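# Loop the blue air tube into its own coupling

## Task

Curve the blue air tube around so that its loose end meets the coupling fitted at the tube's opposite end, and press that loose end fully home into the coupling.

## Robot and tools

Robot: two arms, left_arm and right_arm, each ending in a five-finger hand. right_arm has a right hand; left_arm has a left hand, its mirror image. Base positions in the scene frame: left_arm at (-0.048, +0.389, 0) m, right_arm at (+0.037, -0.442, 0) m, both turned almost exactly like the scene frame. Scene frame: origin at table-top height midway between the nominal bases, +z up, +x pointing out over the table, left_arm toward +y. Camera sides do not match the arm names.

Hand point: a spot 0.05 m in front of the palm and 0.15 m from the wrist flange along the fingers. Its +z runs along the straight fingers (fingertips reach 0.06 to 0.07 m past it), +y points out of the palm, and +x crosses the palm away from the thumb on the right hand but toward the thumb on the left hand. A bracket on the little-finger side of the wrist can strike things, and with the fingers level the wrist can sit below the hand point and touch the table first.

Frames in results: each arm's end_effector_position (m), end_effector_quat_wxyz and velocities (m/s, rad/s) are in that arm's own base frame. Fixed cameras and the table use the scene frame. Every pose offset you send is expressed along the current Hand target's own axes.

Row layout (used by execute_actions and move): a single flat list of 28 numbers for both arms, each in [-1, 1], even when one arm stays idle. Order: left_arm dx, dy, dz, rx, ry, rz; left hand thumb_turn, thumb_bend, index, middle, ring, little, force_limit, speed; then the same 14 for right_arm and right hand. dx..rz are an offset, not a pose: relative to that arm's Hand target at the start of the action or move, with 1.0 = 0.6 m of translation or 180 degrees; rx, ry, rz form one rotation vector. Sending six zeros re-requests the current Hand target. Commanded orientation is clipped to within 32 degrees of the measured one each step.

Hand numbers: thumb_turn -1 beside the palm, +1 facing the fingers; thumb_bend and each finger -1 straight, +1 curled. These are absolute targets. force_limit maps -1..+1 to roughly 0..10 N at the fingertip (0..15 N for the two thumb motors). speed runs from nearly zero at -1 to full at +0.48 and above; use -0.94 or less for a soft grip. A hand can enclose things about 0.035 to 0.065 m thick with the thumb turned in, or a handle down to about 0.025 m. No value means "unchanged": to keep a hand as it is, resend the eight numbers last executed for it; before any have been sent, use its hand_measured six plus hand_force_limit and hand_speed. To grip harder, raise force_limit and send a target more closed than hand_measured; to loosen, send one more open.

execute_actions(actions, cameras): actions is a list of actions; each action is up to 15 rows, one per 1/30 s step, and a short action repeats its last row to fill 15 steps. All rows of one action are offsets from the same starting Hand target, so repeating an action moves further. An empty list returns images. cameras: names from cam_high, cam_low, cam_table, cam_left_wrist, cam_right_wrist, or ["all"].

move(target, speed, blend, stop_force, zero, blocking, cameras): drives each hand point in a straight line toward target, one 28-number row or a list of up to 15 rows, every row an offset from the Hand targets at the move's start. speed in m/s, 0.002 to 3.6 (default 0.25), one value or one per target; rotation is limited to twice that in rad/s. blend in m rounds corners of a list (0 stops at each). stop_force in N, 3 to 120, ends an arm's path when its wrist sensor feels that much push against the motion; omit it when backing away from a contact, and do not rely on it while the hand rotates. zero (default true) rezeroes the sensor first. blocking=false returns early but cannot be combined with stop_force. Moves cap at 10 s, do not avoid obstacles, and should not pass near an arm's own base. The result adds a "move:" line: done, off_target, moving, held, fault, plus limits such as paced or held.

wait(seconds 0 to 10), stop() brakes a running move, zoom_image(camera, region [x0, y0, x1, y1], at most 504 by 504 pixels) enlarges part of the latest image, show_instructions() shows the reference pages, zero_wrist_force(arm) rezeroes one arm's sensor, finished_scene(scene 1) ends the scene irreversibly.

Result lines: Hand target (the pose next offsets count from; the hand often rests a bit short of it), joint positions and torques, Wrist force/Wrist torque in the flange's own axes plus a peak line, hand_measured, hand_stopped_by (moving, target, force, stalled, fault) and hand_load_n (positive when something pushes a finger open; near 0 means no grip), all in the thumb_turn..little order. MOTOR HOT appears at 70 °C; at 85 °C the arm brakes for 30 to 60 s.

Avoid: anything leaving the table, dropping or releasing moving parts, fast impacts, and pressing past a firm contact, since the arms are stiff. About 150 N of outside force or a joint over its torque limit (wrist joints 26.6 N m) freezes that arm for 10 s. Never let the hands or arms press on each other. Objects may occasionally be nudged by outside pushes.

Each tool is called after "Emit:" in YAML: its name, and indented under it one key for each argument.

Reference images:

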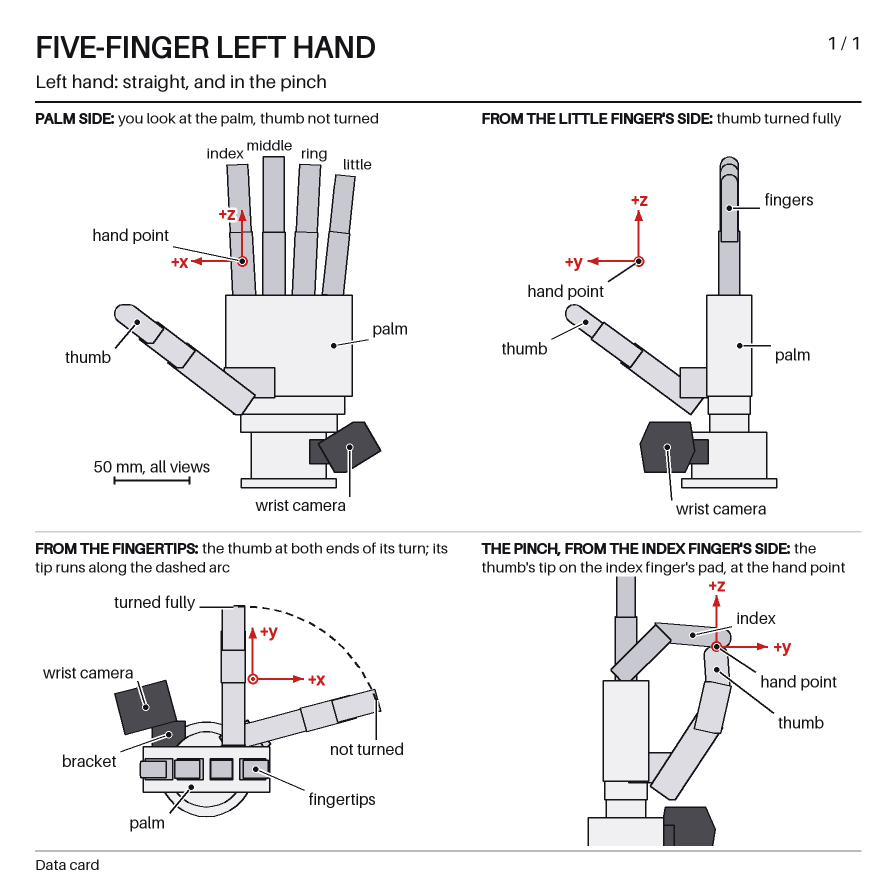

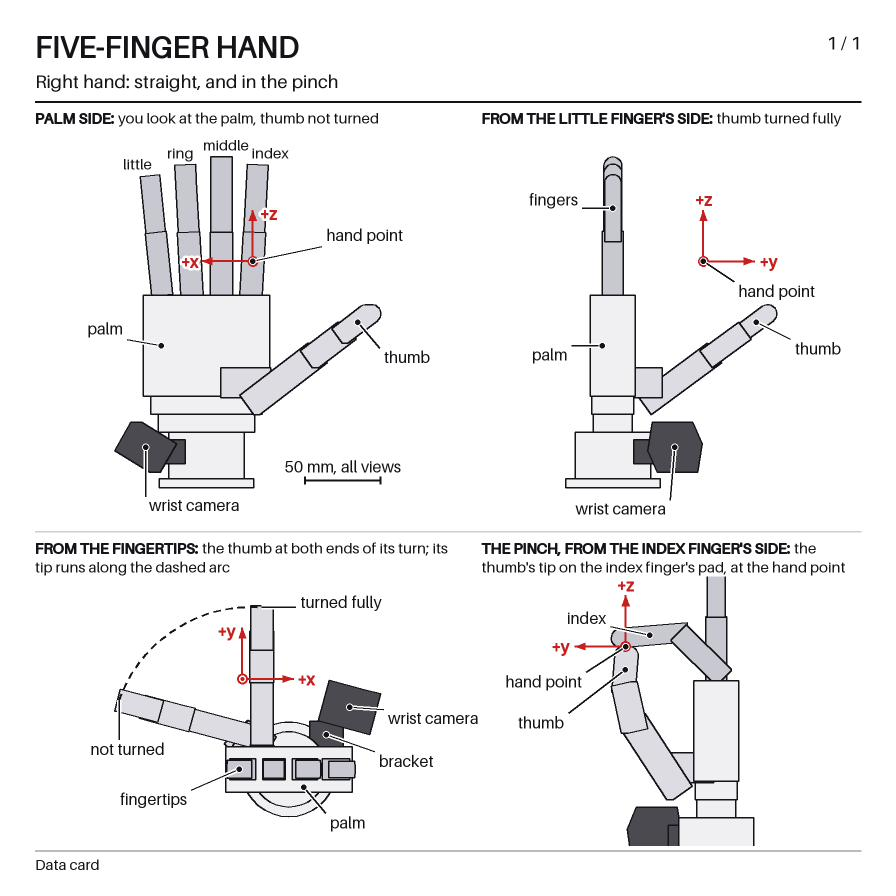

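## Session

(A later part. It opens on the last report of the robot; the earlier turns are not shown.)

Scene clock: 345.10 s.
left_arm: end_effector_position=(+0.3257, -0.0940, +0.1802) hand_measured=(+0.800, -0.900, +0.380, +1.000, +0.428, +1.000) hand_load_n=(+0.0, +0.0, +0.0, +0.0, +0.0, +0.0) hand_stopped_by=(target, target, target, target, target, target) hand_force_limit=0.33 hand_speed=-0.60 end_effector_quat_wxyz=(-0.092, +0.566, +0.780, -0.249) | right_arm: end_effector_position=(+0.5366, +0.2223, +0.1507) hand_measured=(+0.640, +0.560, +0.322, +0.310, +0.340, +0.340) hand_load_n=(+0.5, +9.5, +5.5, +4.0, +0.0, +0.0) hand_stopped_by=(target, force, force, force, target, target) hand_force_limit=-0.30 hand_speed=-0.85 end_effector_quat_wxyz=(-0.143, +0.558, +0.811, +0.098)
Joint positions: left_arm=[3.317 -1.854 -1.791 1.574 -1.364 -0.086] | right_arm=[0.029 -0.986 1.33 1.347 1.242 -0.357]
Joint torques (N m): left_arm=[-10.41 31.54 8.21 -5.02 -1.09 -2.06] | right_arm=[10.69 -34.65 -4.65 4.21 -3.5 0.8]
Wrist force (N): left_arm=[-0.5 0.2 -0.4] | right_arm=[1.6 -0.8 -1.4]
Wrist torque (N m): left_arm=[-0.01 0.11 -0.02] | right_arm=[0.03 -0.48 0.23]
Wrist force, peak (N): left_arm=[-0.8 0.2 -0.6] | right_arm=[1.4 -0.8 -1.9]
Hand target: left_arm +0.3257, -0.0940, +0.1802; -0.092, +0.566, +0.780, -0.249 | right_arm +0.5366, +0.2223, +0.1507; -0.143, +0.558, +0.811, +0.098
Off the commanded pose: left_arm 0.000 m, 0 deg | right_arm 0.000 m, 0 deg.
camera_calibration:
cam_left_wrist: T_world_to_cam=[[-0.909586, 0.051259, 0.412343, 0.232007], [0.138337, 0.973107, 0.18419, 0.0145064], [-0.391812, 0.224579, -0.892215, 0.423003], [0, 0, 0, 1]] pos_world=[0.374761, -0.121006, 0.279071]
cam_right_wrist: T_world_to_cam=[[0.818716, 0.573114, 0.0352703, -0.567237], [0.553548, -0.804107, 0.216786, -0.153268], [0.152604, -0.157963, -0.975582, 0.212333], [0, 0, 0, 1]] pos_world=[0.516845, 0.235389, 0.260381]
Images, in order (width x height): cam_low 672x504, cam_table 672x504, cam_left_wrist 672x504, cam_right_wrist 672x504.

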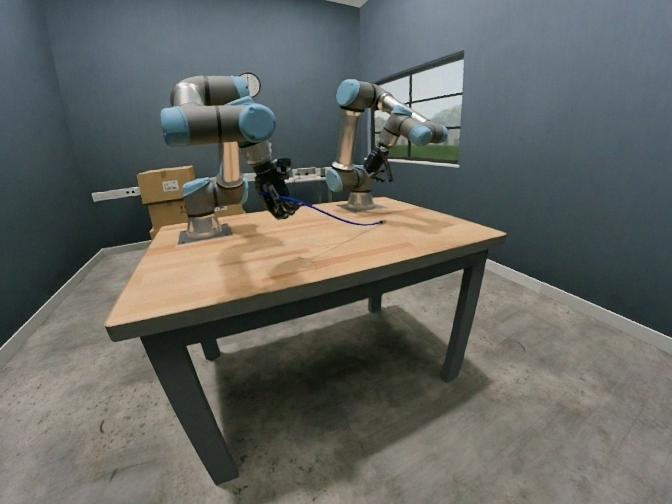

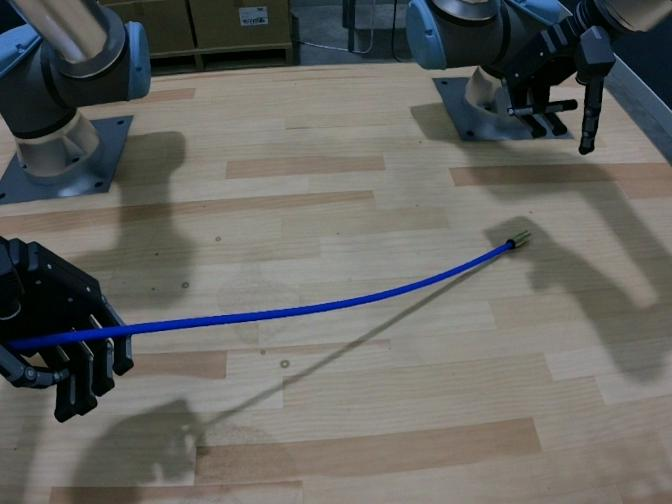

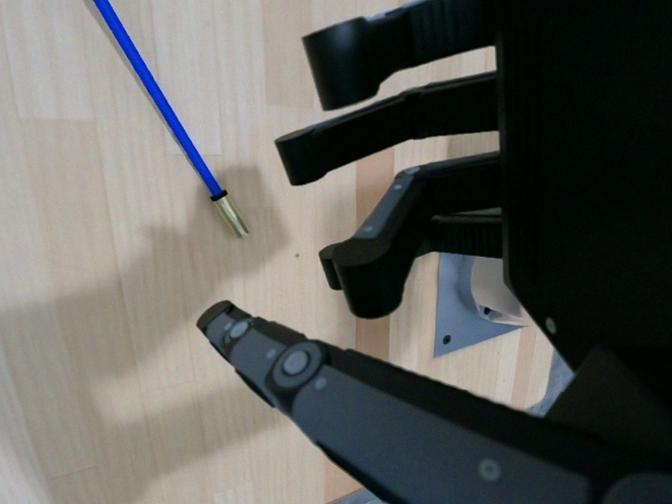

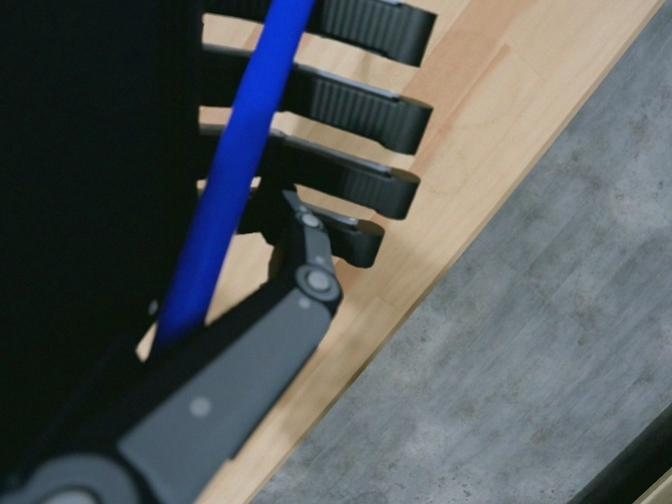

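Emit:
move:
  target: [0,0,0,0,0,0,0.8,-0.9,0.38,1,0.38,1,0.33,-0.6,0,0,0,0,-0.1111,0,0.64,0.95,0.7,0.7,0.34,0.34,-0.3,-0.85]
  speed: 0.15
  cameras: ["cam_table","cam_right_wrist"]

Scene clock: 348.03 s.
left_arm: end_effector_position=(+0.3257, -0.0940, +0.1802) hand_measured=(+0.800, -0.900, +0.380, +1.000, +0.428, +1.000) hand_load_n=(+0.0, +0.0, +0.0, +0.0, +0.0, +0.0) hand_stopped_by=(target, target, target, target, target, target) hand_force_limit=0.33 hand_speed=-0.60 end_effector_quat_wxyz=(-0.092, +0.566, +0.780, -0.249) | right_arm: end_effector_position=(+0.5367, +0.2224, +0.1507) hand_measured=(+0.640, +0.560, +0.322, +0.310, +0.340, +0.340) hand_load_n=(+0.0, +9.0, +5.5, +3.5, +0.0, +0.5) hand_stopped_by=(target, force, force, force, target, target) hand_force_limit=-0.30 hand_speed=-0.85 end_effector_quat_wxyz=(+0.000, +0.567, +0.824, +0.000)
Joint positions: left_arm=[3.317 -1.854 -1.791 1.574 -1.364 -0.086] | right_arm=[0.197 -0.996 1.302 1.265 1.57 -0.169]
Joint torques (N m): left_arm=[-9.87 32.07 8.71 -5.03 -1.03 -1.9] | right_arm=[-4.88 -48.03 -6.57 4.19 0.05 -1.93]
Wrist force (N): left_arm=[-0.6 0.2 -0.4] | right_arm=[1.4 -1.0 -1.1]
Wrist torque (N m): left_arm=[-0.03 0.13 -0.04] | right_arm=[-0.01 -0.33 0.23]
Wrist force, peak (N): left_arm=[-0.7 0.2 -0.7] | right_arm=[1.8 -0.9 -1.6]
Hand target: left_arm +0.3257, -0.0940, +0.1802; -0.092, +0.566, +0.780, -0.249 | right_arm +0.5366, +0.2223, +0.1507; +0.000, +0.567, +0.824, +0.000
Off the commanded pose: left_arm 0.000 m, 0 deg | right_arm 0.000 m, 0 deg.
move: done
camera_calibration:
cam_right_wrist: T_world_to_cam=[[0.819486, 0.570954, -0.0495324, -0.554511], [0.506704, -0.681455, 0.528081, -0.202308], [0.267756, -0.457854, -0.847748, 0.197969], [0, 0, 0, 1]] pos_world=[0.503917, 0.269378, 0.247197]
Images, in order (width x height): cam_table 672x504, cam_right_wrist 672x504.

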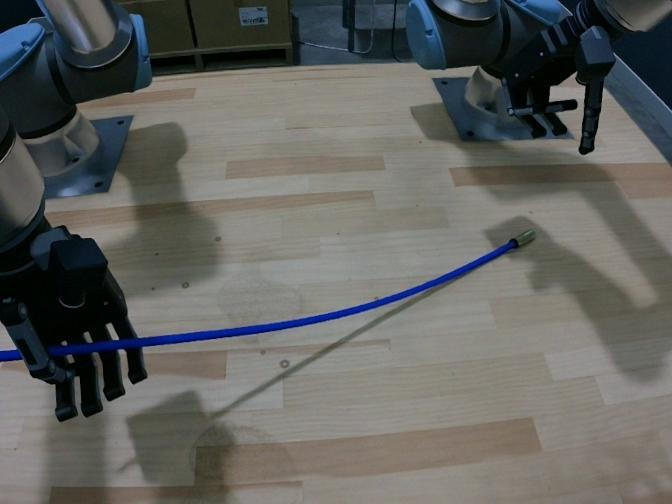

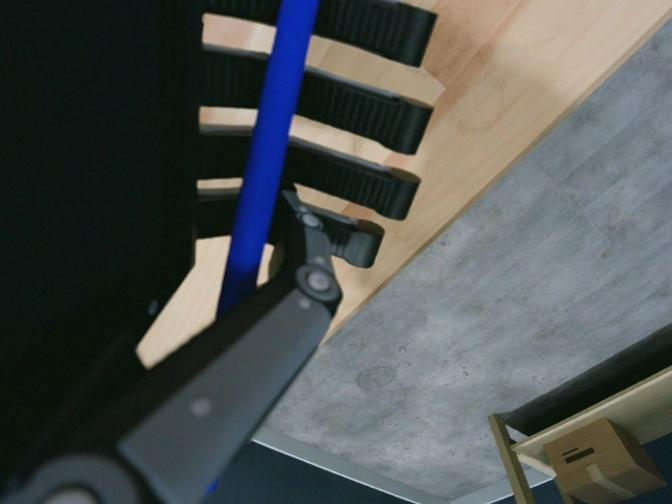

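Emit:
move:
  target: [0,0,0,0,0,0,0.8,-0.9,0.38,1,0.38,1,0.33,-0.6,0,0,0.2067,0,0,0,0.64,0.95,0.7,0.7,0.27,0.27,-0.3,-0.85]
  speed: 0.15
  cameras: ["cam_table","cam_right_wrist","cam_low"]

Scene clock: 349.37 s.
left_arm: end_effector_position=(+0.3257, -0.0940, +0.1802) hand_measured=(+0.800, -0.900, +0.380, +1.000, +0.428, +1.000) hand_load_n=(+0.0, +0.0, +0.0, +0.0, +0.0, +0.0) hand_stopped_by=(target, target, target, target, target, target) hand_force_limit=0.33 hand_speed=-0.60 end_effector_quat_wxyz=(-0.092, +0.566, +0.780, -0.249) | right_arm: end_effector_position=(+0.5365, +0.2223, +0.0268) hand_measured=(+0.640, +0.560, +0.322, +0.310, +0.270, +0.270) hand_load_n=(+0.0, +9.5, +5.5, +4.0, +0.0, +0.0) hand_stopped_by=(target, force, force, force, target, target) hand_force_limit=-0.30 hand_speed=-0.85 end_effector_quat_wxyz=(+0.000, +0.567, +0.824, +0.000)
Joint positions: left_arm=[3.317 -1.854 -1.791 1.574 -1.364 -0.086] | right_arm=[0.197 -0.87 1.437 1.005 1.57 -0.169]
Joint torques (N m): left_arm=[-9.84 31.23 8.78 -4.97 -0.99 -1.75] | right_arm=[7.84 -38.09 -21.27 1.3 1.74 2.16]
Wrist force (N): left_arm=[-0.4 0.2 -0.2] | right_arm=[0.9 -0.8 -1.4]
Wrist torque (N m): left_arm=[-0.04 0.11 -0.02] | right_arm=[0.03 -0.24 0.20]
Wrist force, peak (N): left_arm=[-0.8 0.7 -0.2] | right_arm=[1.1 -0.9 -2.9]
Hand target: left_arm +0.3257, -0.0940, +0.1802; -0.092, +0.566, +0.780, -0.249 | right_arm +0.5365, +0.2224, +0.0267; +0.000, +0.567, +0.824, +0.000
Off the commanded pose: left_arm 0.000 m, 0 deg | right_arm 0.000 m, 0 deg.
move: done
camera_calibration:
cam_right_wrist: T_world_to_cam=[[0.819571, 0.570798, -0.0499192, -0.560437], [0.506721, -0.681375, 0.528168, -0.136818], [0.267464, -0.458167, -0.847671, 0.0932077], [0, 0, 0, 1]] pos_world=[0.503717, 0.269377, 0.123296]
Images, in order (width x height): cam_low 672x504, cam_table 672x504, cam_right_wrist 672x504.

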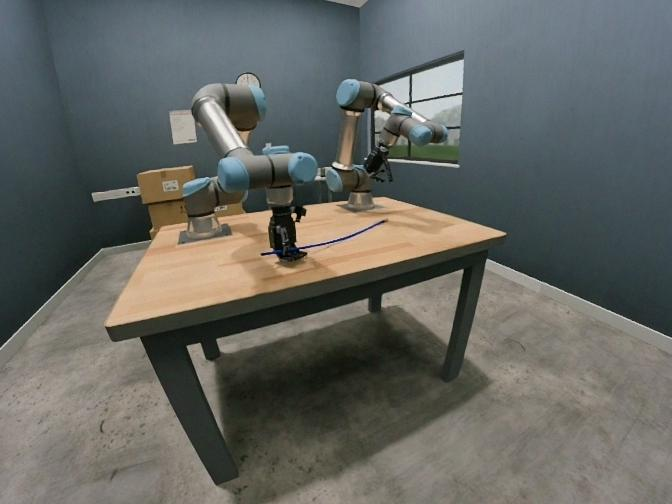

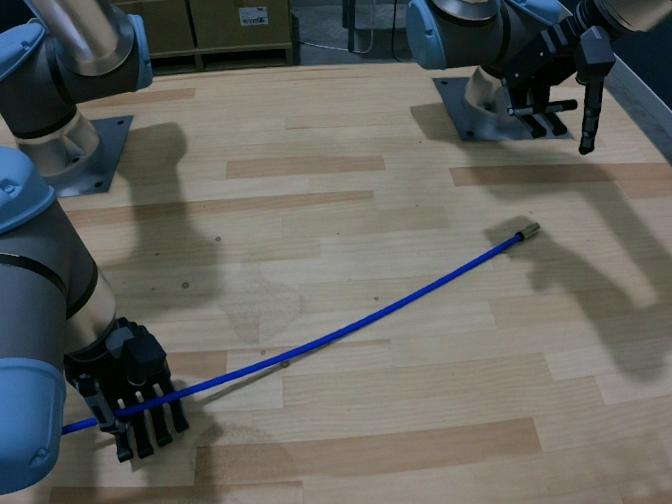

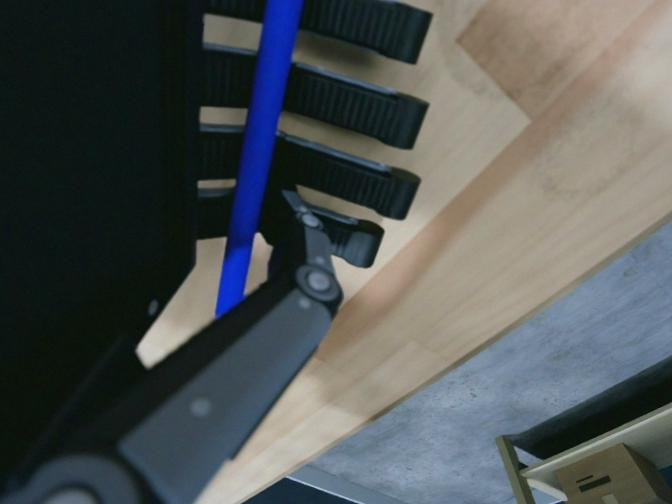

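Emit:
execute_actions:
  actions:
    - [[0,0,0,0,0,0,0.8,-0.9,0.38,1,0.38,1,0.33,-0.6,0,0,0,0,0,0,0.64,-0.4,0.3,0.3,0.3,0.3,-0.3,-0.5]]
  cameras: ["cam_right_wrist"]

Emit:
zoom_image:
  camera: "cam_right_wrist"
  region: [180, 0, 440, 350]

Scene clock: 350.17 s.
left_arm: end_effector_position=(+0.3257, -0.0940, +0.1802) hand_measured=(+0.800, -0.900, +0.380, +1.000, +0.428, +1.000) hand_load_n=(+0.0, +0.0, +0.0, +0.0, +0.0, +0.0) hand_stopped_by=(target, target, target, target, target, target) hand_force_limit=0.33 hand_speed=-0.60 end_effector_quat_wxyz=(-0.092, +0.566, +0.780, -0.249) | right_arm: end_effector_position=(+0.5365, +0.2224, +0.0267) hand_measured=(+0.640, +0.486, +0.300, +0.300, +0.300, +0.300) hand_load_n=(-3.5, -23.0, +1.5, +3.5, +0.0, +0.0) hand_stopped_by=(target, moving, target, target, target, target) hand_force_limit=-0.30 hand_speed=-0.50 end_effector_quat_wxyz=(+0.000, +0.567, +0.824, +0.000)
Joint positions: left_arm=[3.317 -1.854 -1.791 1.574 -1.364 -0.086] | right_arm=[0.197 -0.87 1.437 1.005 1.57 -0.169]
Joint torques (N m): left_arm=[-10.18 32.74 7.78 -4.97 -0.96 -1.69] | right_arm=[8.24 -37 -22.96 0.47 0.25 2.12]
Wrist force (N): left_arm=[-0.5 0.4 -0.4] | right_arm=[1.6 -0.8 -1.2]
Wrist torque (N m): left_arm=[0.01 0.11 -0.03] | right_arm=[0.03 -0.33 0.24]
Wrist force, peak (N): left_arm=[-0.9 0.5 -0.2] | right_arm=[1.5 -1.1 -1.2]
Hand target: left_arm +0.3257, -0.0940, +0.1802; -0.092, +0.566, +0.780, -0.249 | right_arm +0.5365, +0.2224, +0.0267; +0.000, +0.567, +0.824, +0.000
Off the commanded pose: left_arm 0.000 m, 0 deg | right_arm 0.000 m, 0 deg.
camera_calibration:
cam_right_wrist: T_world_to_cam=[[0.819514, 0.570897, -0.04973, -0.560545], [0.506709, -0.681362, 0.528197, -0.136817], [0.267662, -0.458063, -0.847665, 0.0929681], [0, 0, 0, 1]] pos_world=[0.503817, 0.269377, 0.123196]
Images, in order (width x height): cam_right_wrist 672x504.

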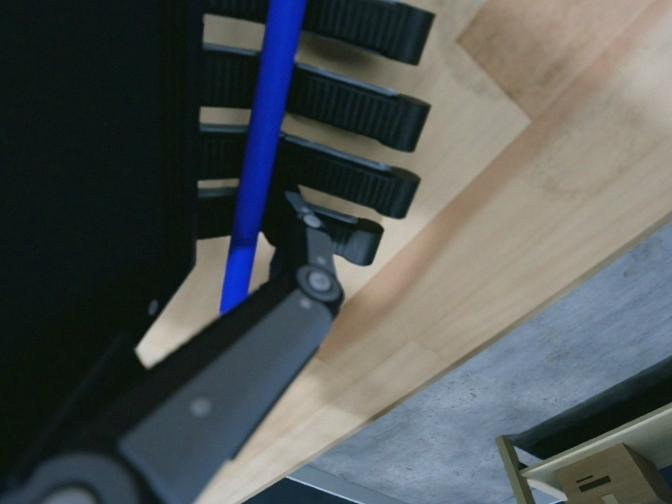

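Scaled by 1.440.

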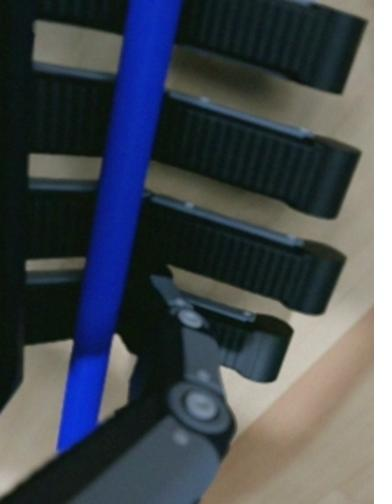

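Emit:
execute_actions:
  actions:
    - [[0,0,0,0,0,0,0.8,-0.9,0.38,1,0.38,1,0.33,-0.6,0,0,0,0,0,0,0.64,0.56,0.3,0.3,0.3,0.3,-0.3,-0.5]]

Scene clock: 351.07 s.
left_arm: end_effector_position=(+0.3257, -0.0940, +0.1802) hand_measured=(+0.800, -0.900, +0.380, +1.000, +0.428, +1.000) hand_load_n=(+0.0, +0.0, +0.0, +0.0, +0.0, +0.0) hand_stopped_by=(target, target, target, target, target, target) hand_force_limit=0.33 hand_speed=-0.60 end_effector_quat_wxyz=(-0.092, +0.566, +0.780, -0.249) | right_arm: end_effector_position=(+0.5365, +0.2224, +0.0267) hand_measured=(+0.640, +0.486, +0.300, +0.300, +0.300, +0.300) hand_load_n=(-3.5, -22.5, +1.5, +3.5, +0.0, +0.5) hand_stopped_by=(target, moving, target, target, target, target) hand_force_limit=-0.30 hand_speed=-0.50 end_effector_quat_wxyz=(+0.000, +0.567, +0.824, +0.000)
Joint positions: left_arm=[3.317 -1.854 -1.791 1.574 -1.364 -0.086] | right_arm=[0.197 -0.87 1.437 1.005 1.57 -0.169]
Joint torques (N m): left_arm=[-10.75 31.06 7.75 -5.1 -1 -1.85] | right_arm=[7.88 -37.41 -23.73 0.59 -1.82 2.11]
Wrist force (N): left_arm=[-0.7 0.1 -0.4] | right_arm=[1.3 -0.8 -1.3]
Wrist torque (N m): left_arm=[-0.05 0.15 -0.04] | right_arm=[0.04 -0.28 0.23]
Wrist force, peak (N): left_arm=[-0.9 0.4 -0.2] | right_arm=[1.5 -1.1 -1.4]
Hand target: left_arm +0.3257, -0.0940, +0.1802; -0.092, +0.566, +0.780, -0.249 | right_arm +0.5365, +0.2224, +0.0267; +0.000, +0.567, +0.824, +0.000
Off the commanded pose: left_arm 0.000 m, 0 deg | right_arm 0.000 m, 0 deg.

Emit:
wait:
  seconds: 0.5
  cameras: ["cam_right_wrist"]

Scene clock: 351.70 s.
left_arm: end_effector_position=(+0.3257, -0.0940, +0.1802) hand_measured=(+0.800, -0.900, +0.380, +1.000, +0.428, +1.000) hand_load_n=(+0.0, +0.0, +0.0, +0.0, +0.0, +0.5) hand_stopped_by=(target, target, target, target, target, target) hand_force_limit=0.33 hand_speed=-0.60 end_effector_quat_wxyz=(-0.092, +0.566, +0.780, -0.249) | right_arm: end_effector_position=(+0.5365, +0.2224, +0.0267) hand_measured=(+0.640, +0.554, +0.300, +0.300, +0.300, +0.300) hand_load_n=(+0.0, +7.0, +1.5, +3.0, +0.0, +0.0) hand_stopped_by=(target, force, target, target, target, target) hand_force_limit=-0.30 hand_speed=-0.50 end_effector_quat_wxyz=(+0.000, +0.567, +0.824, +0.000)
Joint positions: left_arm=[3.317 -1.854 -1.791 1.574 -1.364 -0.086] | right_arm=[0.197 -0.87 1.437 1.005 1.57 -0.169]
Joint torques (N m): left_arm=[-9.87 32.32 8.84 -5.06 -1.05 -1.51] | right_arm=[8.91 -36.73 -23.33 0.54 -2.78 2.04]
Wrist force (N): left_arm=[-0.5 0.3 -0.3] | right_arm=[1.0 -1.0 -1.2]
Wrist torque (N m): left_arm=[0.00 0.13 -0.03] | right_arm=[-0.01 -0.25 0.21]
Wrist force, peak (N): left_arm=[-0.8 0.4 -0.4] | right_arm=[1.4 -1.1 -1.4]
Hand target: left_arm +0.3257, -0.0940, +0.1802; -0.092, +0.566, +0.780, -0.249 | right_arm +0.5365, +0.2224, +0.0267; +0.000, +0.567, +0.824, +0.000
Off the commanded pose: left_arm 0.000 m, 0 deg | right_arm 0.000 m, 0 deg.
wait: 0.50 s; at rest by 0.17 s
camera_calibration:
cam_right_wrist: T_world_to_cam=[[0.819514, 0.570897, -0.04973, -0.560545], [0.506709, -0.681362, 0.528197, -0.136817], [0.267662, -0.458063, -0.847665, 0.0929681], [0, 0, 0, 1]] pos_world=[0.503817, 0.269377, 0.123196]
Images, in order (width x height): cam_right_wrist 672x504.

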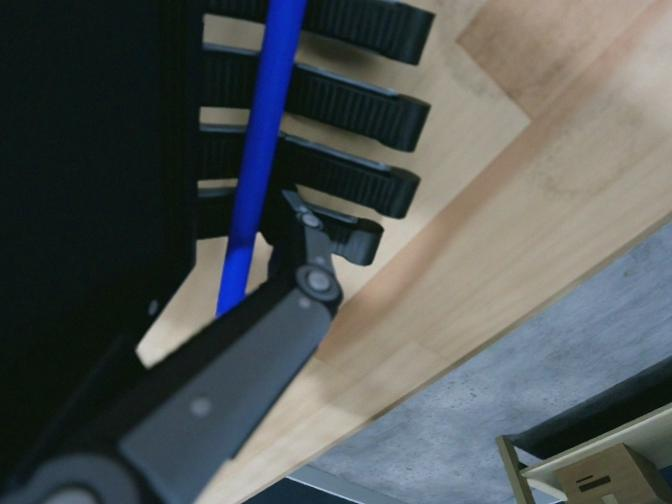

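Emit:
execute_actions:
  actions:
    - [[0,0,0,0,0,0,0.8,-0.9,0.38,1,0.38,1,0.33,-0.6,0,0,0,0,0,0,0.64,0.56,0.15,0.15,0.2,0.2,-0.3,-0.6]]
  cameras: ["cam_right_wrist"]

Scene clock: 352.53 s.
left_arm: end_effector_position=(+0.3257, -0.0940, +0.1802) hand_measured=(+0.800, -0.900, +0.380, +1.000, +0.428, +1.000) hand_load_n=(+0.0, +0.0, +0.0, +0.5, +0.0, +0.5) hand_stopped_by=(target, target, target, target, target, target) hand_force_limit=0.33 hand_speed=-0.60 end_effector_quat_wxyz=(-0.092, +0.566, +0.780, -0.249) | right_arm: end_effector_position=(+0.5365, +0.2224, +0.0267) hand_measured=(+0.640, +0.554, +0.150, +0.150, +0.200, +0.200) hand_load_n=(+0.0, +0.0, +0.0, +0.0, +0.0, +0.0) hand_stopped_by=(target, force, target, target, target, target) hand_force_limit=-0.30 hand_speed=-0.60 end_effector_quat_wxyz=(+0.000, +0.567, +0.824, +0.000)
Joint positions: left_arm=[3.317 -1.854 -1.791 1.574 -1.364 -0.086] | right_arm=[0.197 -0.87 1.436 1.005 1.57 -0.169]
Joint torques (N m): left_arm=[-10.57 32.5 8.22 -5.05 -0.88 -1.64] | right_arm=[8.77 -37.53 -22.56 1.01 -2.8 1.94]
Wrist force (N): left_arm=[-0.8 0.2 -0.2] | right_arm=[1.3 -0.8 -1.3]
Wrist torque (N m): left_arm=[-0.03 0.16 -0.04] | right_arm=[0.02 -0.31 0.24]
Wrist force, peak (N): left_arm=[-0.9 0.4 -0.4] | right_arm=[1.5 -0.9 -1.3]
Hand target: left_arm +0.3257, -0.0940, +0.1802; -0.092, +0.566, +0.780, -0.249 | right_arm +0.5365, +0.2224, +0.0267; +0.000, +0.567, +0.824, +0.000
Off the commanded pose: left_arm 0.000 m, 0 deg | right_arm 0.000 m, 0 deg.
camera_calibration:
cam_right_wrist: T_world_to_cam=[[0.819514, 0.570897, -0.04973, -0.560545], [0.506709, -0.681362, 0.528197, -0.136817], [0.267662, -0.458063, -0.847665, 0.0929681], [0, 0, 0, 1]] pos_world=[0.503817, 0.269377, 0.123196]
Images, in order (width x height): cam_right_wrist 672x504.

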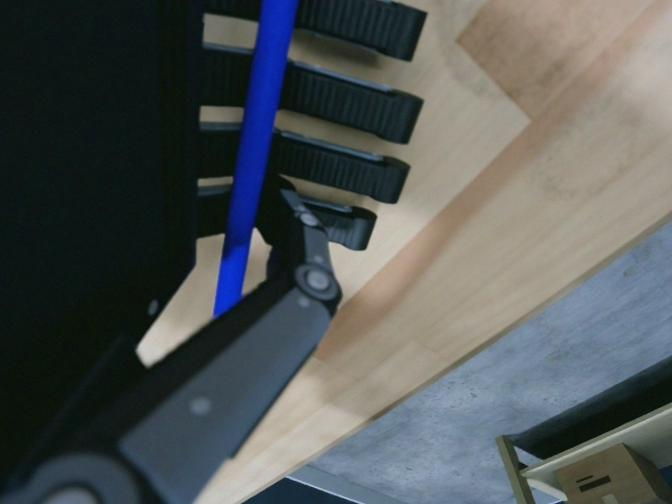

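Emit:
execute_actions:
  actions:
    - [[0,0,0,0,0,0,0.8,-0.9,0.38,1,0.38,1,0.33,-0.6,0,0,0,0,0,0,0.64,-0.8,0.15,0.15,0.2,0.2,-0.3,-0.5]]

Emit:
wait:
  seconds: 0.3
  cameras: ["cam_right_wrist","cam_table"]

Scene clock: 354.80 s.
left_arm: end_effector_position=(+0.3257, -0.0940, +0.1802) hand_measured=(+0.800, -0.900, +0.380, +1.000, +0.428, +1.000) hand_load_n=(+0.0, +0.0, +0.0, +0.0, +0.0, +0.0) hand_stopped_by=(target, target, target, target, target, target) hand_force_limit=0.33 hand_speed=-0.60 end_effector_quat_wxyz=(-0.092, +0.566, +0.780, -0.249) | right_arm: end_effector_position=(+0.5365, +0.2224, +0.0267) hand_measured=(+0.640, -0.800, +0.150, +0.150, +0.200, +0.200) hand_load_n=(+0.0, +0.0, +0.0, +0.0, +0.0, +0.5) hand_stopped_by=(target, target, target, target, target, target) hand_force_limit=-0.30 hand_speed=-0.50 end_effector_quat_wxyz=(+0.000, +0.567, +0.824, +0.000)
Joint positions: left_arm=[3.317 -1.854 -1.791 1.574 -1.364 -0.086] | right_arm=[0.197 -0.87 1.436 1.005 1.57 -0.169]
Joint torques (N m): left_arm=[-10.09 31.84 8.41 -4.88 -0.89 -1.44] | right_arm=[8.41 -38.07 -19.36 2.14 -2.78 1.84]
Wrist force (N): left_arm=[-0.5 0.5 -0.4] | right_arm=[1.2 -0.8 -1.1]
Wrist torque (N m): left_arm=[0.02 0.13 -0.04] | right_arm=[0.03 -0.29 0.23]
Wrist force, peak (N): left_arm=[-0.7 0.6 -0.4] | right_arm=[1.6 -1.0 -1.4]
Hand target: left_arm +0.3257, -0.0940, +0.1802; -0.092, +0.566, +0.780, -0.249 | right_arm +0.5365, +0.2224, +0.0267; +0.000, +0.567, +0.824, +0.000
Off the commanded pose: left_arm 0.000 m, 0 deg | right_arm 0.000 m, 0 deg.

Scene clock: 355.10 s.
left_arm: end_effector_position=(+0.3257, -0.0940, +0.1802) hand_measured=(+0.800, -0.900, +0.380, +1.000, +0.428, +1.000) hand_load_n=(+0.0, +0.0, +0.0, +0.0, +0.0, +0.0) hand_stopped_by=(target, target, target, target, target, target) hand_force_limit=0.33 hand_speed=-0.60 end_effector_quat_wxyz=(-0.092, +0.566, +0.780, -0.249) | right_arm: end_effector_position=(+0.5365, +0.2224, +0.0267) hand_measured=(+0.640, -0.800, +0.150, +0.150, +0.200, +0.200) hand_load_n=(+0.0, +0.0, +0.0, +0.0, +0.0, +0.0) hand_stopped_by=(target, target, target, target, target, target) hand_force_limit=-0.30 hand_speed=-0.50 end_effector_quat_wxyz=(+0.000, +0.567, +0.824, +0.000)
Joint positions: left_arm=[3.317 -1.854 -1.791 1.574 -1.364 -0.086] | right_arm=[0.197 -0.87 1.436 1.005 1.57 -0.169]
Joint torques (N m): left_arm=[-10.55 31.52 7.77 -4.97 -0.9 -1.49] | right_arm=[8.25 -37.56 -18.47 2.33 -2.72 1.86]
Wrist force (N): left_arm=[-0.6 0.3 -0.5] | right_arm=[1.3 -1.0 -1.1]
Wrist torque (N m): left_arm=[0.00 0.12 -0.04] | right_arm=[0.00 -0.31 0.23]
Wrist force, peak (N): left_arm=[-0.6 0.3 -0.5] | right_arm=[1.2 -0.8 -1.5]
Hand target: left_arm +0.3257, -0.0940, +0.1802; -0.092, +0.566, +0.780, -0.249 | right_arm +0.5365, +0.2224, +0.0267; +0.000, +0.567, +0.824, +0.000
Off the commanded pose: left_arm 0.000 m, 0 deg | right_arm 0.000 m, 0 deg.
wait: 0.30 s; at rest by 0.17 s
camera_calibration:
cam_right_wrist: T_world_to_cam=[[0.819514, 0.570897, -0.04973, -0.560545], [0.506709, -0.681362, 0.528197, -0.136817], [0.267662, -0.458063, -0.847665, 0.0929681], [0, 0, 0, 1]] pos_world=[0.503817, 0.269377, 0.123196]
Images, in order (width x height): cam_table 672x504, cam_right_wrist 672x504.

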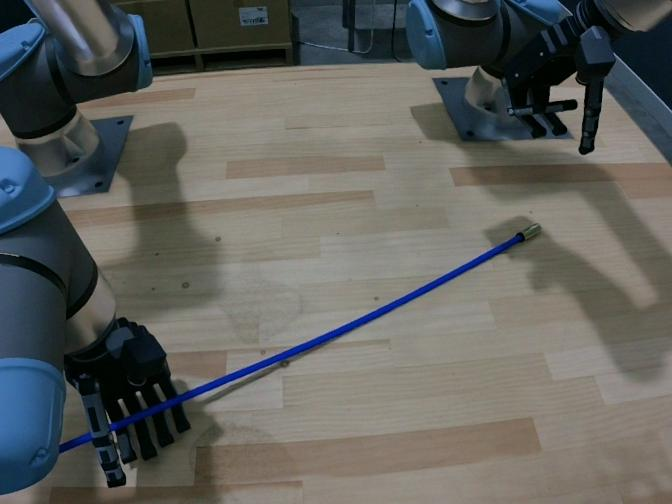

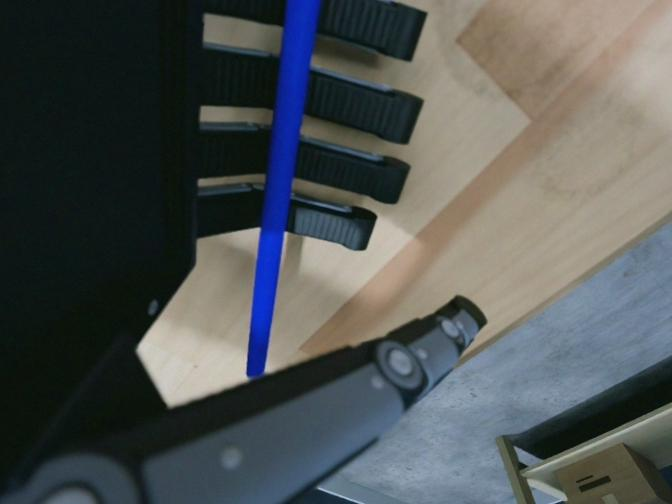

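Emit:
zoom_image:
  camera: "cam_right_wrist"
  region: [220, 0, 350, 200]

Emit:
zoom_image:
  camera: "cam_right_wrist"
  region: [220, 200, 320, 400]

Scaled by 2.520.

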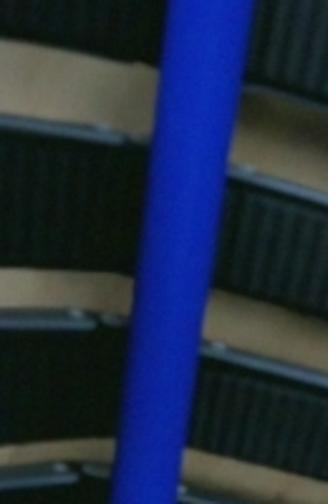

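Scaled by 2.520.

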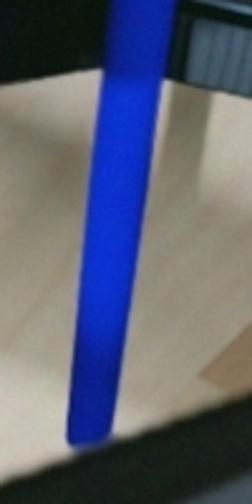

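Emit:
move:
  target: [0,0,0,0,0,0,0.8,-0.9,0.38,1,0.38,1,0.33,-0.5,0,0,-0.0117,0,0,0,0.64,-0.8,0.15,0.15,0.2,0.2,-0.3,-0.5]
  speed: 0.1

Emit:
execute_actions:
  actions:
    - [[0,0,0,0,0,0,0.8,-0.9,0.38,1,0.38,1,0.33,-0.5,0,0,0,0,0,0,0.64,-0.8,0.0,0.0,0.1,0.15,-0.3,-0.7]]
  cameras: ["cam_right_wrist"]

Emit:
zoom_image:
  camera: "cam_right_wrist"
  region: [200, 0, 440, 400]

Scene clock: 357.27 s.
left_arm: end_effector_position=(+0.3257, -0.0940, +0.1802) hand_measured=(+0.800, -0.900, +0.380, +1.000, +0.428, +1.000) hand_load_n=(+0.0, +0.0, +0.0, +0.0, +0.0, +0.0) hand_stopped_by=(target, target, target, target, target, target) hand_force_limit=0.33 hand_speed=-0.50 end_effector_quat_wxyz=(-0.092, +0.566, +0.780, -0.249) | right_arm: end_effector_position=(+0.5365, +0.2224, +0.0338) hand_measured=(+0.640, -0.800, +0.150, +0.150, +0.200, +0.200) hand_load_n=(+0.0, +0.0, +0.0, +0.5, +0.0, +0.0) hand_stopped_by=(target, target, target, target, target, target) hand_force_limit=-0.30 hand_speed=-0.50 end_effector_quat_wxyz=(+0.000, +0.567, +0.824, +0.000)
Joint positions: left_arm=[3.317 -1.854 -1.791 1.574 -1.364 -0.086] | right_arm=[0.197 -0.879 1.431 1.019 1.57 -0.169]
Joint torques (N m): left_arm=[-9.38 31.92 8.08 -4.91 -0.95 -1.41] | right_arm=[6.97 -38.82 -17.47 1.42 -2.51 1.57]
Wrist force (N): left_arm=[-0.5 0.2 -0.3] | right_arm=[1.4 -0.9 -1.3]
Wrist torque (N m): left_arm=[-0.03 0.12 -0.03] | right_arm=[0.01 -0.31 0.24]
Wrist force, peak (N): left_arm=[-0.9 0.4 -0.4] | right_arm=[1.5 -0.9 -1.4]
Hand target: left_arm +0.3257, -0.0940, +0.1802; -0.092, +0.566, +0.780, -0.249 | right_arm +0.5365, +0.2224, +0.0337; +0.000, +0.567, +0.824, +0.000
Off the commanded pose: left_arm 0.000 m, 0 deg | right_arm 0.000 m, 0 deg.
move: done

Scene clock: 357.97 s.
left_arm: end_effector_position=(+0.3257, -0.0940, +0.1802) hand_measured=(+0.800, -0.900, +0.380, +1.000, +0.428, +1.000) hand_load_n=(-0.5, +0.0, +0.0, +0.0, +0.0, +0.0) hand_stopped_by=(target, target, target, target, target, target) hand_force_limit=0.33 hand_speed=-0.50 end_effector_quat_wxyz=(-0.092, +0.566, +0.780, -0.249) | right_arm: end_effector_position=(+0.5366, +0.2224, +0.0337) hand_measured=(+0.640, -0.800, +0.000, +0.000, +0.100, +0.150) hand_load_n=(-0.5, +0.0, +0.0, +0.0, +0.0, +0.0) hand_stopped_by=(target, target, target, target, target, target) hand_force_limit=-0.30 hand_speed=-0.70 end_effector_quat_wxyz=(+0.000, +0.567, +0.824, +0.000)
Joint positions: left_arm=[3.317 -1.854 -1.791 1.574 -1.364 -0.086] | right_arm=[0.197 -0.879 1.431 1.019 1.57 -0.169]
Joint torques (N m): left_arm=[-9.92 32.15 8.58 -4.97 -0.97 -1.38] | right_arm=[5.08 -36.87 -3.79 0.71 -2.64 1.08]
Wrist force (N): left_arm=[-0.7 0.1 -0.5] | right_arm=[1.1 -1.1 -1.0]
Wrist torque (N m): left_arm=[-0.02 0.14 -0.04] | right_arm=[-0.03 -0.28 0.21]
Wrist force, peak (N): left_arm=[-0.8 0.4 -0.4] | right_arm=[1.4 -1.1 -1.2]
Hand target: left_arm +0.3257, -0.0940, +0.1802; -0.092, +0.566, +0.780, -0.249 | right_arm +0.5365, +0.2224, +0.0337; +0.000, +0.567, +0.824, +0.000
Off the commanded pose: left_arm 0.000 m, 0 deg | right_arm 0.000 m, 0 deg.
camera_calibration:
cam_right_wrist: T_world_to_cam=[[0.819534, 0.570879, -0.0496172, -0.560212], [0.506628, -0.681386, 0.528243, -0.140526], [0.267754, -0.458051, -0.847642, 0.0989336], [0, 0, 0, 1]] pos_world=[0.503818, 0.269377, 0.130296]
Images, in order (width x height): cam_right_wrist 672x504.

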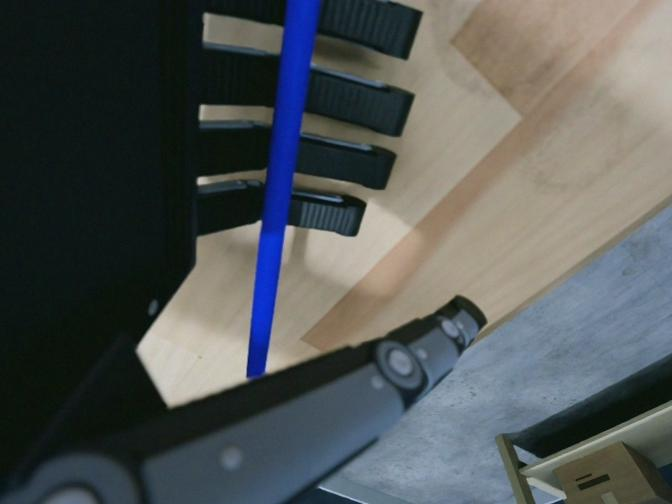

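Scaled by 1.260.

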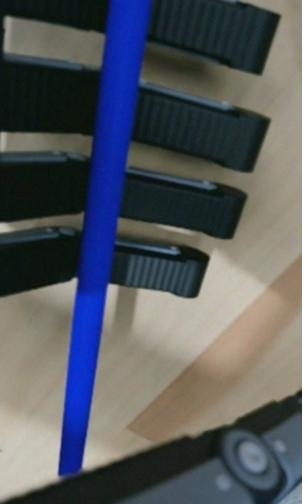

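Emit:
move:
  target: [0,0,0,0,0,0,0.8,-0.9,0.38,1,0.38,1,0.33,-0.5,0,0,-0.0067,0,-0.01667,0,0.64,-0.8,0.0,0.0,0.0,0.02,-0.3,-0.7]
  speed: 0.1

Emit:
execute_actions:
  actions:
    - [[0,0,0,0,0,0,0.8,-0.9,0.38,1,0.38,1,0.33,-0.5,0,0,0,0,0,0,0.64,0.9,0.0,0.0,0.0,0.02,-0.5,-0.75]]

Emit:
wait:
  seconds: 1
  cameras: ["cam_right_wrist"]

Emit:
zoom_image:
  camera: "cam_right_wrist"
  region: [180, 60, 400, 340]

Scene clock: 360.63 s.
left_arm: end_effector_position=(+0.3257, -0.0940, +0.1802) hand_measured=(+0.800, -0.900, +0.380, +1.000, +0.428, +1.000) hand_load_n=(+0.0, +0.0, +0.0, +0.0, +0.0, +0.0) hand_stopped_by=(target, target, target, target, target, target) hand_force_limit=0.33 hand_speed=-0.50 end_effector_quat_wxyz=(-0.092, +0.566, +0.780, -0.249) | right_arm: end_effector_position=(+0.5366, +0.2224, +0.0378) hand_measured=(+0.640, -0.800, +0.000, +0.000, +0.000, +0.020) hand_load_n=(+0.0, +0.0, +0.0, +0.0, +0.0, +0.0) hand_stopped_by=(target, target, target, target, target, target) hand_force_limit=-0.30 hand_speed=-0.70 end_effector_quat_wxyz=(+0.021, +0.567, +0.824, -0.015)
Joint positions: left_arm=[3.317 -1.854 -1.791 1.574 -1.364 -0.086] | right_arm=[0.222 -0.88 1.424 1.019 1.622 -0.144]
Joint torques (N m): left_arm=[-9.75 31.77 8.26 -4.78 -0.96 -1.16] | right_arm=[-6.48 -44.15 -12.09 4.2 -2.83 -2.73]
Wrist force (N): left_arm=[-0.4 0.4 -0.4] | right_arm=[1.0 -0.9 -1.3]
Wrist torque (N m): left_arm=[0.00 0.11 -0.03] | right_arm=[0.01 -0.23 0.10]
Wrist force, peak (N): left_arm=[-0.7 0.5 -0.5] | right_arm=[1.4 -1.1 -1.5]
Hand target: left_arm +0.3257, -0.0940, +0.1802; -0.092, +0.566, +0.780, -0.249 | right_arm +0.5366, +0.2224, +0.0377; +0.021, +0.567, +0.824, -0.015
Off the commanded pose: left_arm 0.000 m, 0 deg | right_arm 0.000 m, 0 deg.
move: done

Scene clock: 364.13 s.
left_arm: end_effector_position=(+0.3257, -0.0940, +0.1802) hand_measured=(+0.800, -0.900, +0.380, +1.000, +0.428, +1.000) hand_load_n=(+0.0, +0.0, +0.5, +0.0, +0.0, +0.0) hand_stopped_by=(target, target, target, target, target, target) hand_force_limit=0.33 hand_speed=-0.50 end_effector_quat_wxyz=(-0.092, +0.566, +0.780, -0.249) | right_arm: end_effector_position=(+0.5365, +0.2224, +0.0377) hand_measured=(+0.640, +0.414, +0.000, +0.000, +0.000, +0.020) hand_load_n=(+0.0, +0.5, +0.5, +0.0, +0.5, +0.5) hand_stopped_by=(target, moving, target, target, target, target) hand_force_limit=-0.50 hand_speed=-0.75 end_effector_quat_wxyz=(+0.021, +0.567, +0.824, -0.015)
Joint positions: left_arm=[3.317 -1.854 -1.791 1.574 -1.364 -0.086] | right_arm=[0.222 -0.88 1.424 1.019 1.622 -0.144]
Joint torques (N m): left_arm=[-9.77 31.47 8.51 -4.96 -0.83 -1] | right_arm=[-9.35 -37.04 -3.15 3.11 -2.52 -2.42]
Wrist force (N): left_arm=[-0.5 0.2 -0.5] | right_arm=[1.0 -0.9 -1.1]
Wrist torque (N m): left_arm=[-0.01 0.11 -0.03] | right_arm=[0.00 -0.27 0.12]
Wrist force, peak (N): left_arm=[-0.6 0.6 -0.7] | right_arm=[1.3 -0.9 -1.6]
Hand target: left_arm +0.3257, -0.0940, +0.1802; -0.092, +0.566, +0.780, -0.249 | right_arm +0.5366, +0.2224, +0.0377; +0.021, +0.567, +0.824, -0.015
Off the commanded pose: left_arm 0.000 m, 0 deg | right_arm 0.000 m, 0 deg.
not at rest: the robot was still moving 3 seconds after this call's last action.

Scene clock: 365.13 s.
left_arm: end_effector_position=(+0.3257, -0.0940, +0.1802) hand_measured=(+0.800, -0.900, +0.380, +1.000, +0.428, +1.000) hand_load_n=(+0.0, +0.0, +0.0, +0.0, +0.0, +0.0) hand_stopped_by=(target, target, target, target, target, target) hand_force_limit=0.33 hand_speed=-0.50 end_effector_quat_wxyz=(-0.092, +0.566, +0.780, -0.249) | right_arm: end_effector_position=(+0.5365, +0.2224, +0.0377) hand_measured=(+0.640, +0.494, +0.000, +0.000, +0.000, +0.020) hand_load_n=(+1.5, +4.5, +2.0, +2.5, +0.0, +0.5) hand_stopped_by=(target, force, target, target, target, target) hand_force_limit=-0.50 hand_speed=-0.75 end_effector_quat_wxyz=(+0.021, +0.567, +0.824, -0.015)
Joint positions: left_arm=[3.317 -1.854 -1.791 1.574 -1.364 -0.086] | right_arm=[0.222 -0.88 1.424 1.019 1.622 -0.144]
Joint torques (N m): left_arm=[-10.71 31.35 8.32 -4.84 -0.97 -0.76] | right_arm=[-9.46 -36.68 -4.53 2.93 -2.33 -2.53]
Wrist force (N): left_arm=[-0.7 0.5 -0.4] | right_arm=[0.8 -1.0 -1.0]
Wrist torque (N m): left_arm=[0.02 0.14 -0.04] | right_arm=[-0.03 -0.24 0.10]
Wrist force, peak (N): left_arm=[-0.8 0.5 -0.4] | right_arm=[1.3 -0.8 -1.4]
Hand target: left_arm +0.3257, -0.0940, +0.1802; -0.092, +0.566, +0.780, -0.249 | right_arm +0.5366, +0.2224, +0.0377; +0.021, +0.567, +0.824, -0.015
Off the commanded pose: left_arm 0.000 m, 0 deg | right_arm 0.000 m, 0 deg.
wait: 1.00 s; at rest by 0.37 s
camera_calibration:
cam_right_wrist: T_world_to_cam=[[0.820585, 0.568131, -0.0621896, -0.559467], [0.496376, -0.654522, 0.570274, -0.144748], [0.283286, -0.498827, -0.819097, 0.101935], [0, 0, 0, 1]] pos_world=[0.502063, 0.273958, 0.131247]
Images, in order (width x height): cam_right_wrist 672x504.

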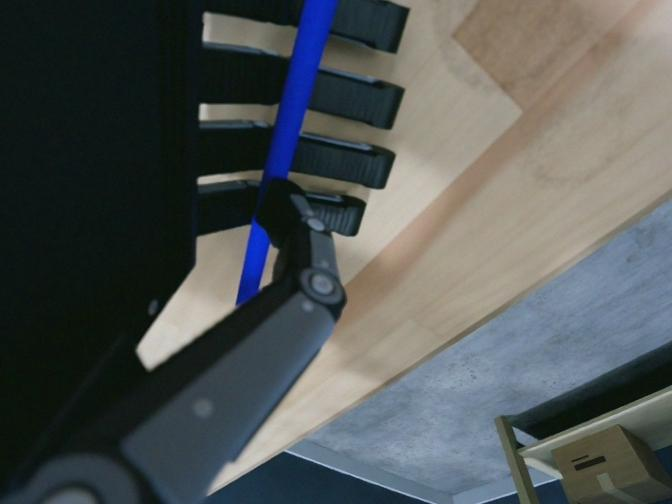

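Scaled by 1.800.

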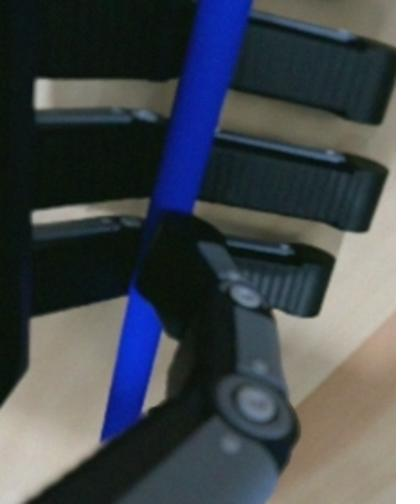

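Emit:
execute_actions:
  actions:
    - [[0,0,0,0,0,0,0.8,-0.9,0.38,1,0.38,1,0.33,-0.5,0,0,0,0,0,0,0.64,0.9,0.7,0.7,0.15,0.15,-0.3,-0.85]]
  cameras: ["cam_right_wrist"]

Emit:
zoom_image:
  camera: "cam_right_wrist"
  region: [180, 0, 440, 340]

Scene clock: 366.07 s.
left_arm: end_effector_position=(+0.3257, -0.0940, +0.1802) hand_measured=(+0.800, -0.900, +0.380, +1.000, +0.428, +1.000) hand_load_n=(+0.0, +0.0, +0.0, +0.0, +0.0, +0.0) hand_stopped_by=(target, target, target, target, target, target) hand_force_limit=0.33 hand_speed=-0.50 end_effector_quat_wxyz=(-0.092, +0.566, +0.780, -0.249) | right_arm: end_effector_position=(+0.5365, +0.2224, +0.0377) hand_measured=(+0.640, +0.494, +0.012, +0.012, +0.150, +0.150) hand_load_n=(+2.0, +6.0, +5.0, +0.5, +3.0, +0.0) hand_stopped_by=(target, force, force, force, target, target) hand_force_limit=-0.30 hand_speed=-0.85 end_effector_quat_wxyz=(+0.021, +0.567, +0.824, -0.015)
Joint positions: left_arm=[3.317 -1.854 -1.791 1.574 -1.364 -0.086] | right_arm=[0.222 -0.88 1.424 1.019 1.622 -0.144]
Joint torques (N m): left_arm=[-9.66 32.19 9 -4.96 -0.92 -0.58] | right_arm=[-9.78 -37.34 -4.97 2.65 -2.07 -2.21]
Wrist force (N): left_arm=[-0.5 0.3 -0.2] | right_arm=[1.5 -0.9 -1.3]
Wrist torque (N m): left_arm=[-0.02 0.12 -0.03] | right_arm=[0.02 -0.31 0.14]
Wrist force, peak (N): left_arm=[-0.8 0.6 -0.5] | right_arm=[1.5 -0.9 -1.4]
Hand target: left_arm +0.3257, -0.0940, +0.1802; -0.092, +0.566, +0.780, -0.249 | right_arm +0.5366, +0.2224, +0.0377; +0.021, +0.567, +0.824, -0.015
Off the commanded pose: left_arm 0.000 m, 0 deg | right_arm 0.000 m, 0 deg.
camera_calibration:
cam_right_wrist: T_world_to_cam=[[0.820585, 0.568131, -0.0621896, -0.559467], [0.496376, -0.654522, 0.570274, -0.144748], [0.283286, -0.498827, -0.819097, 0.101935], [0, 0, 0, 1]] pos_world=[0.502063, 0.273958, 0.131247]
Images, in order (width x height): cam_right_wrist 672x504.

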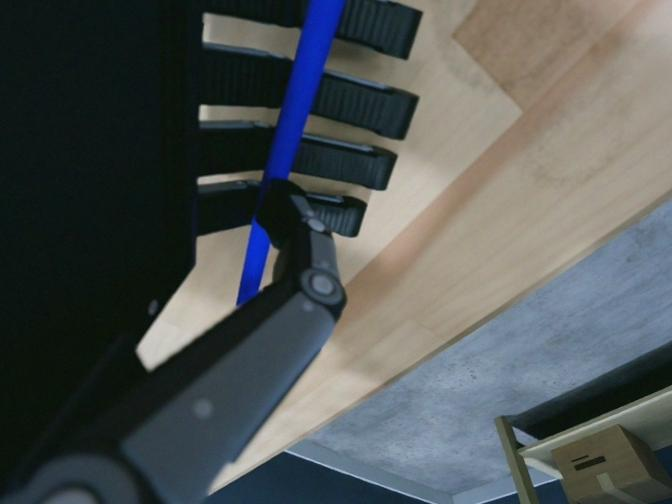

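Scaled by 1.482.

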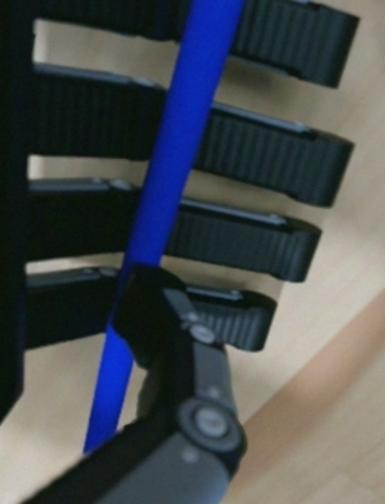

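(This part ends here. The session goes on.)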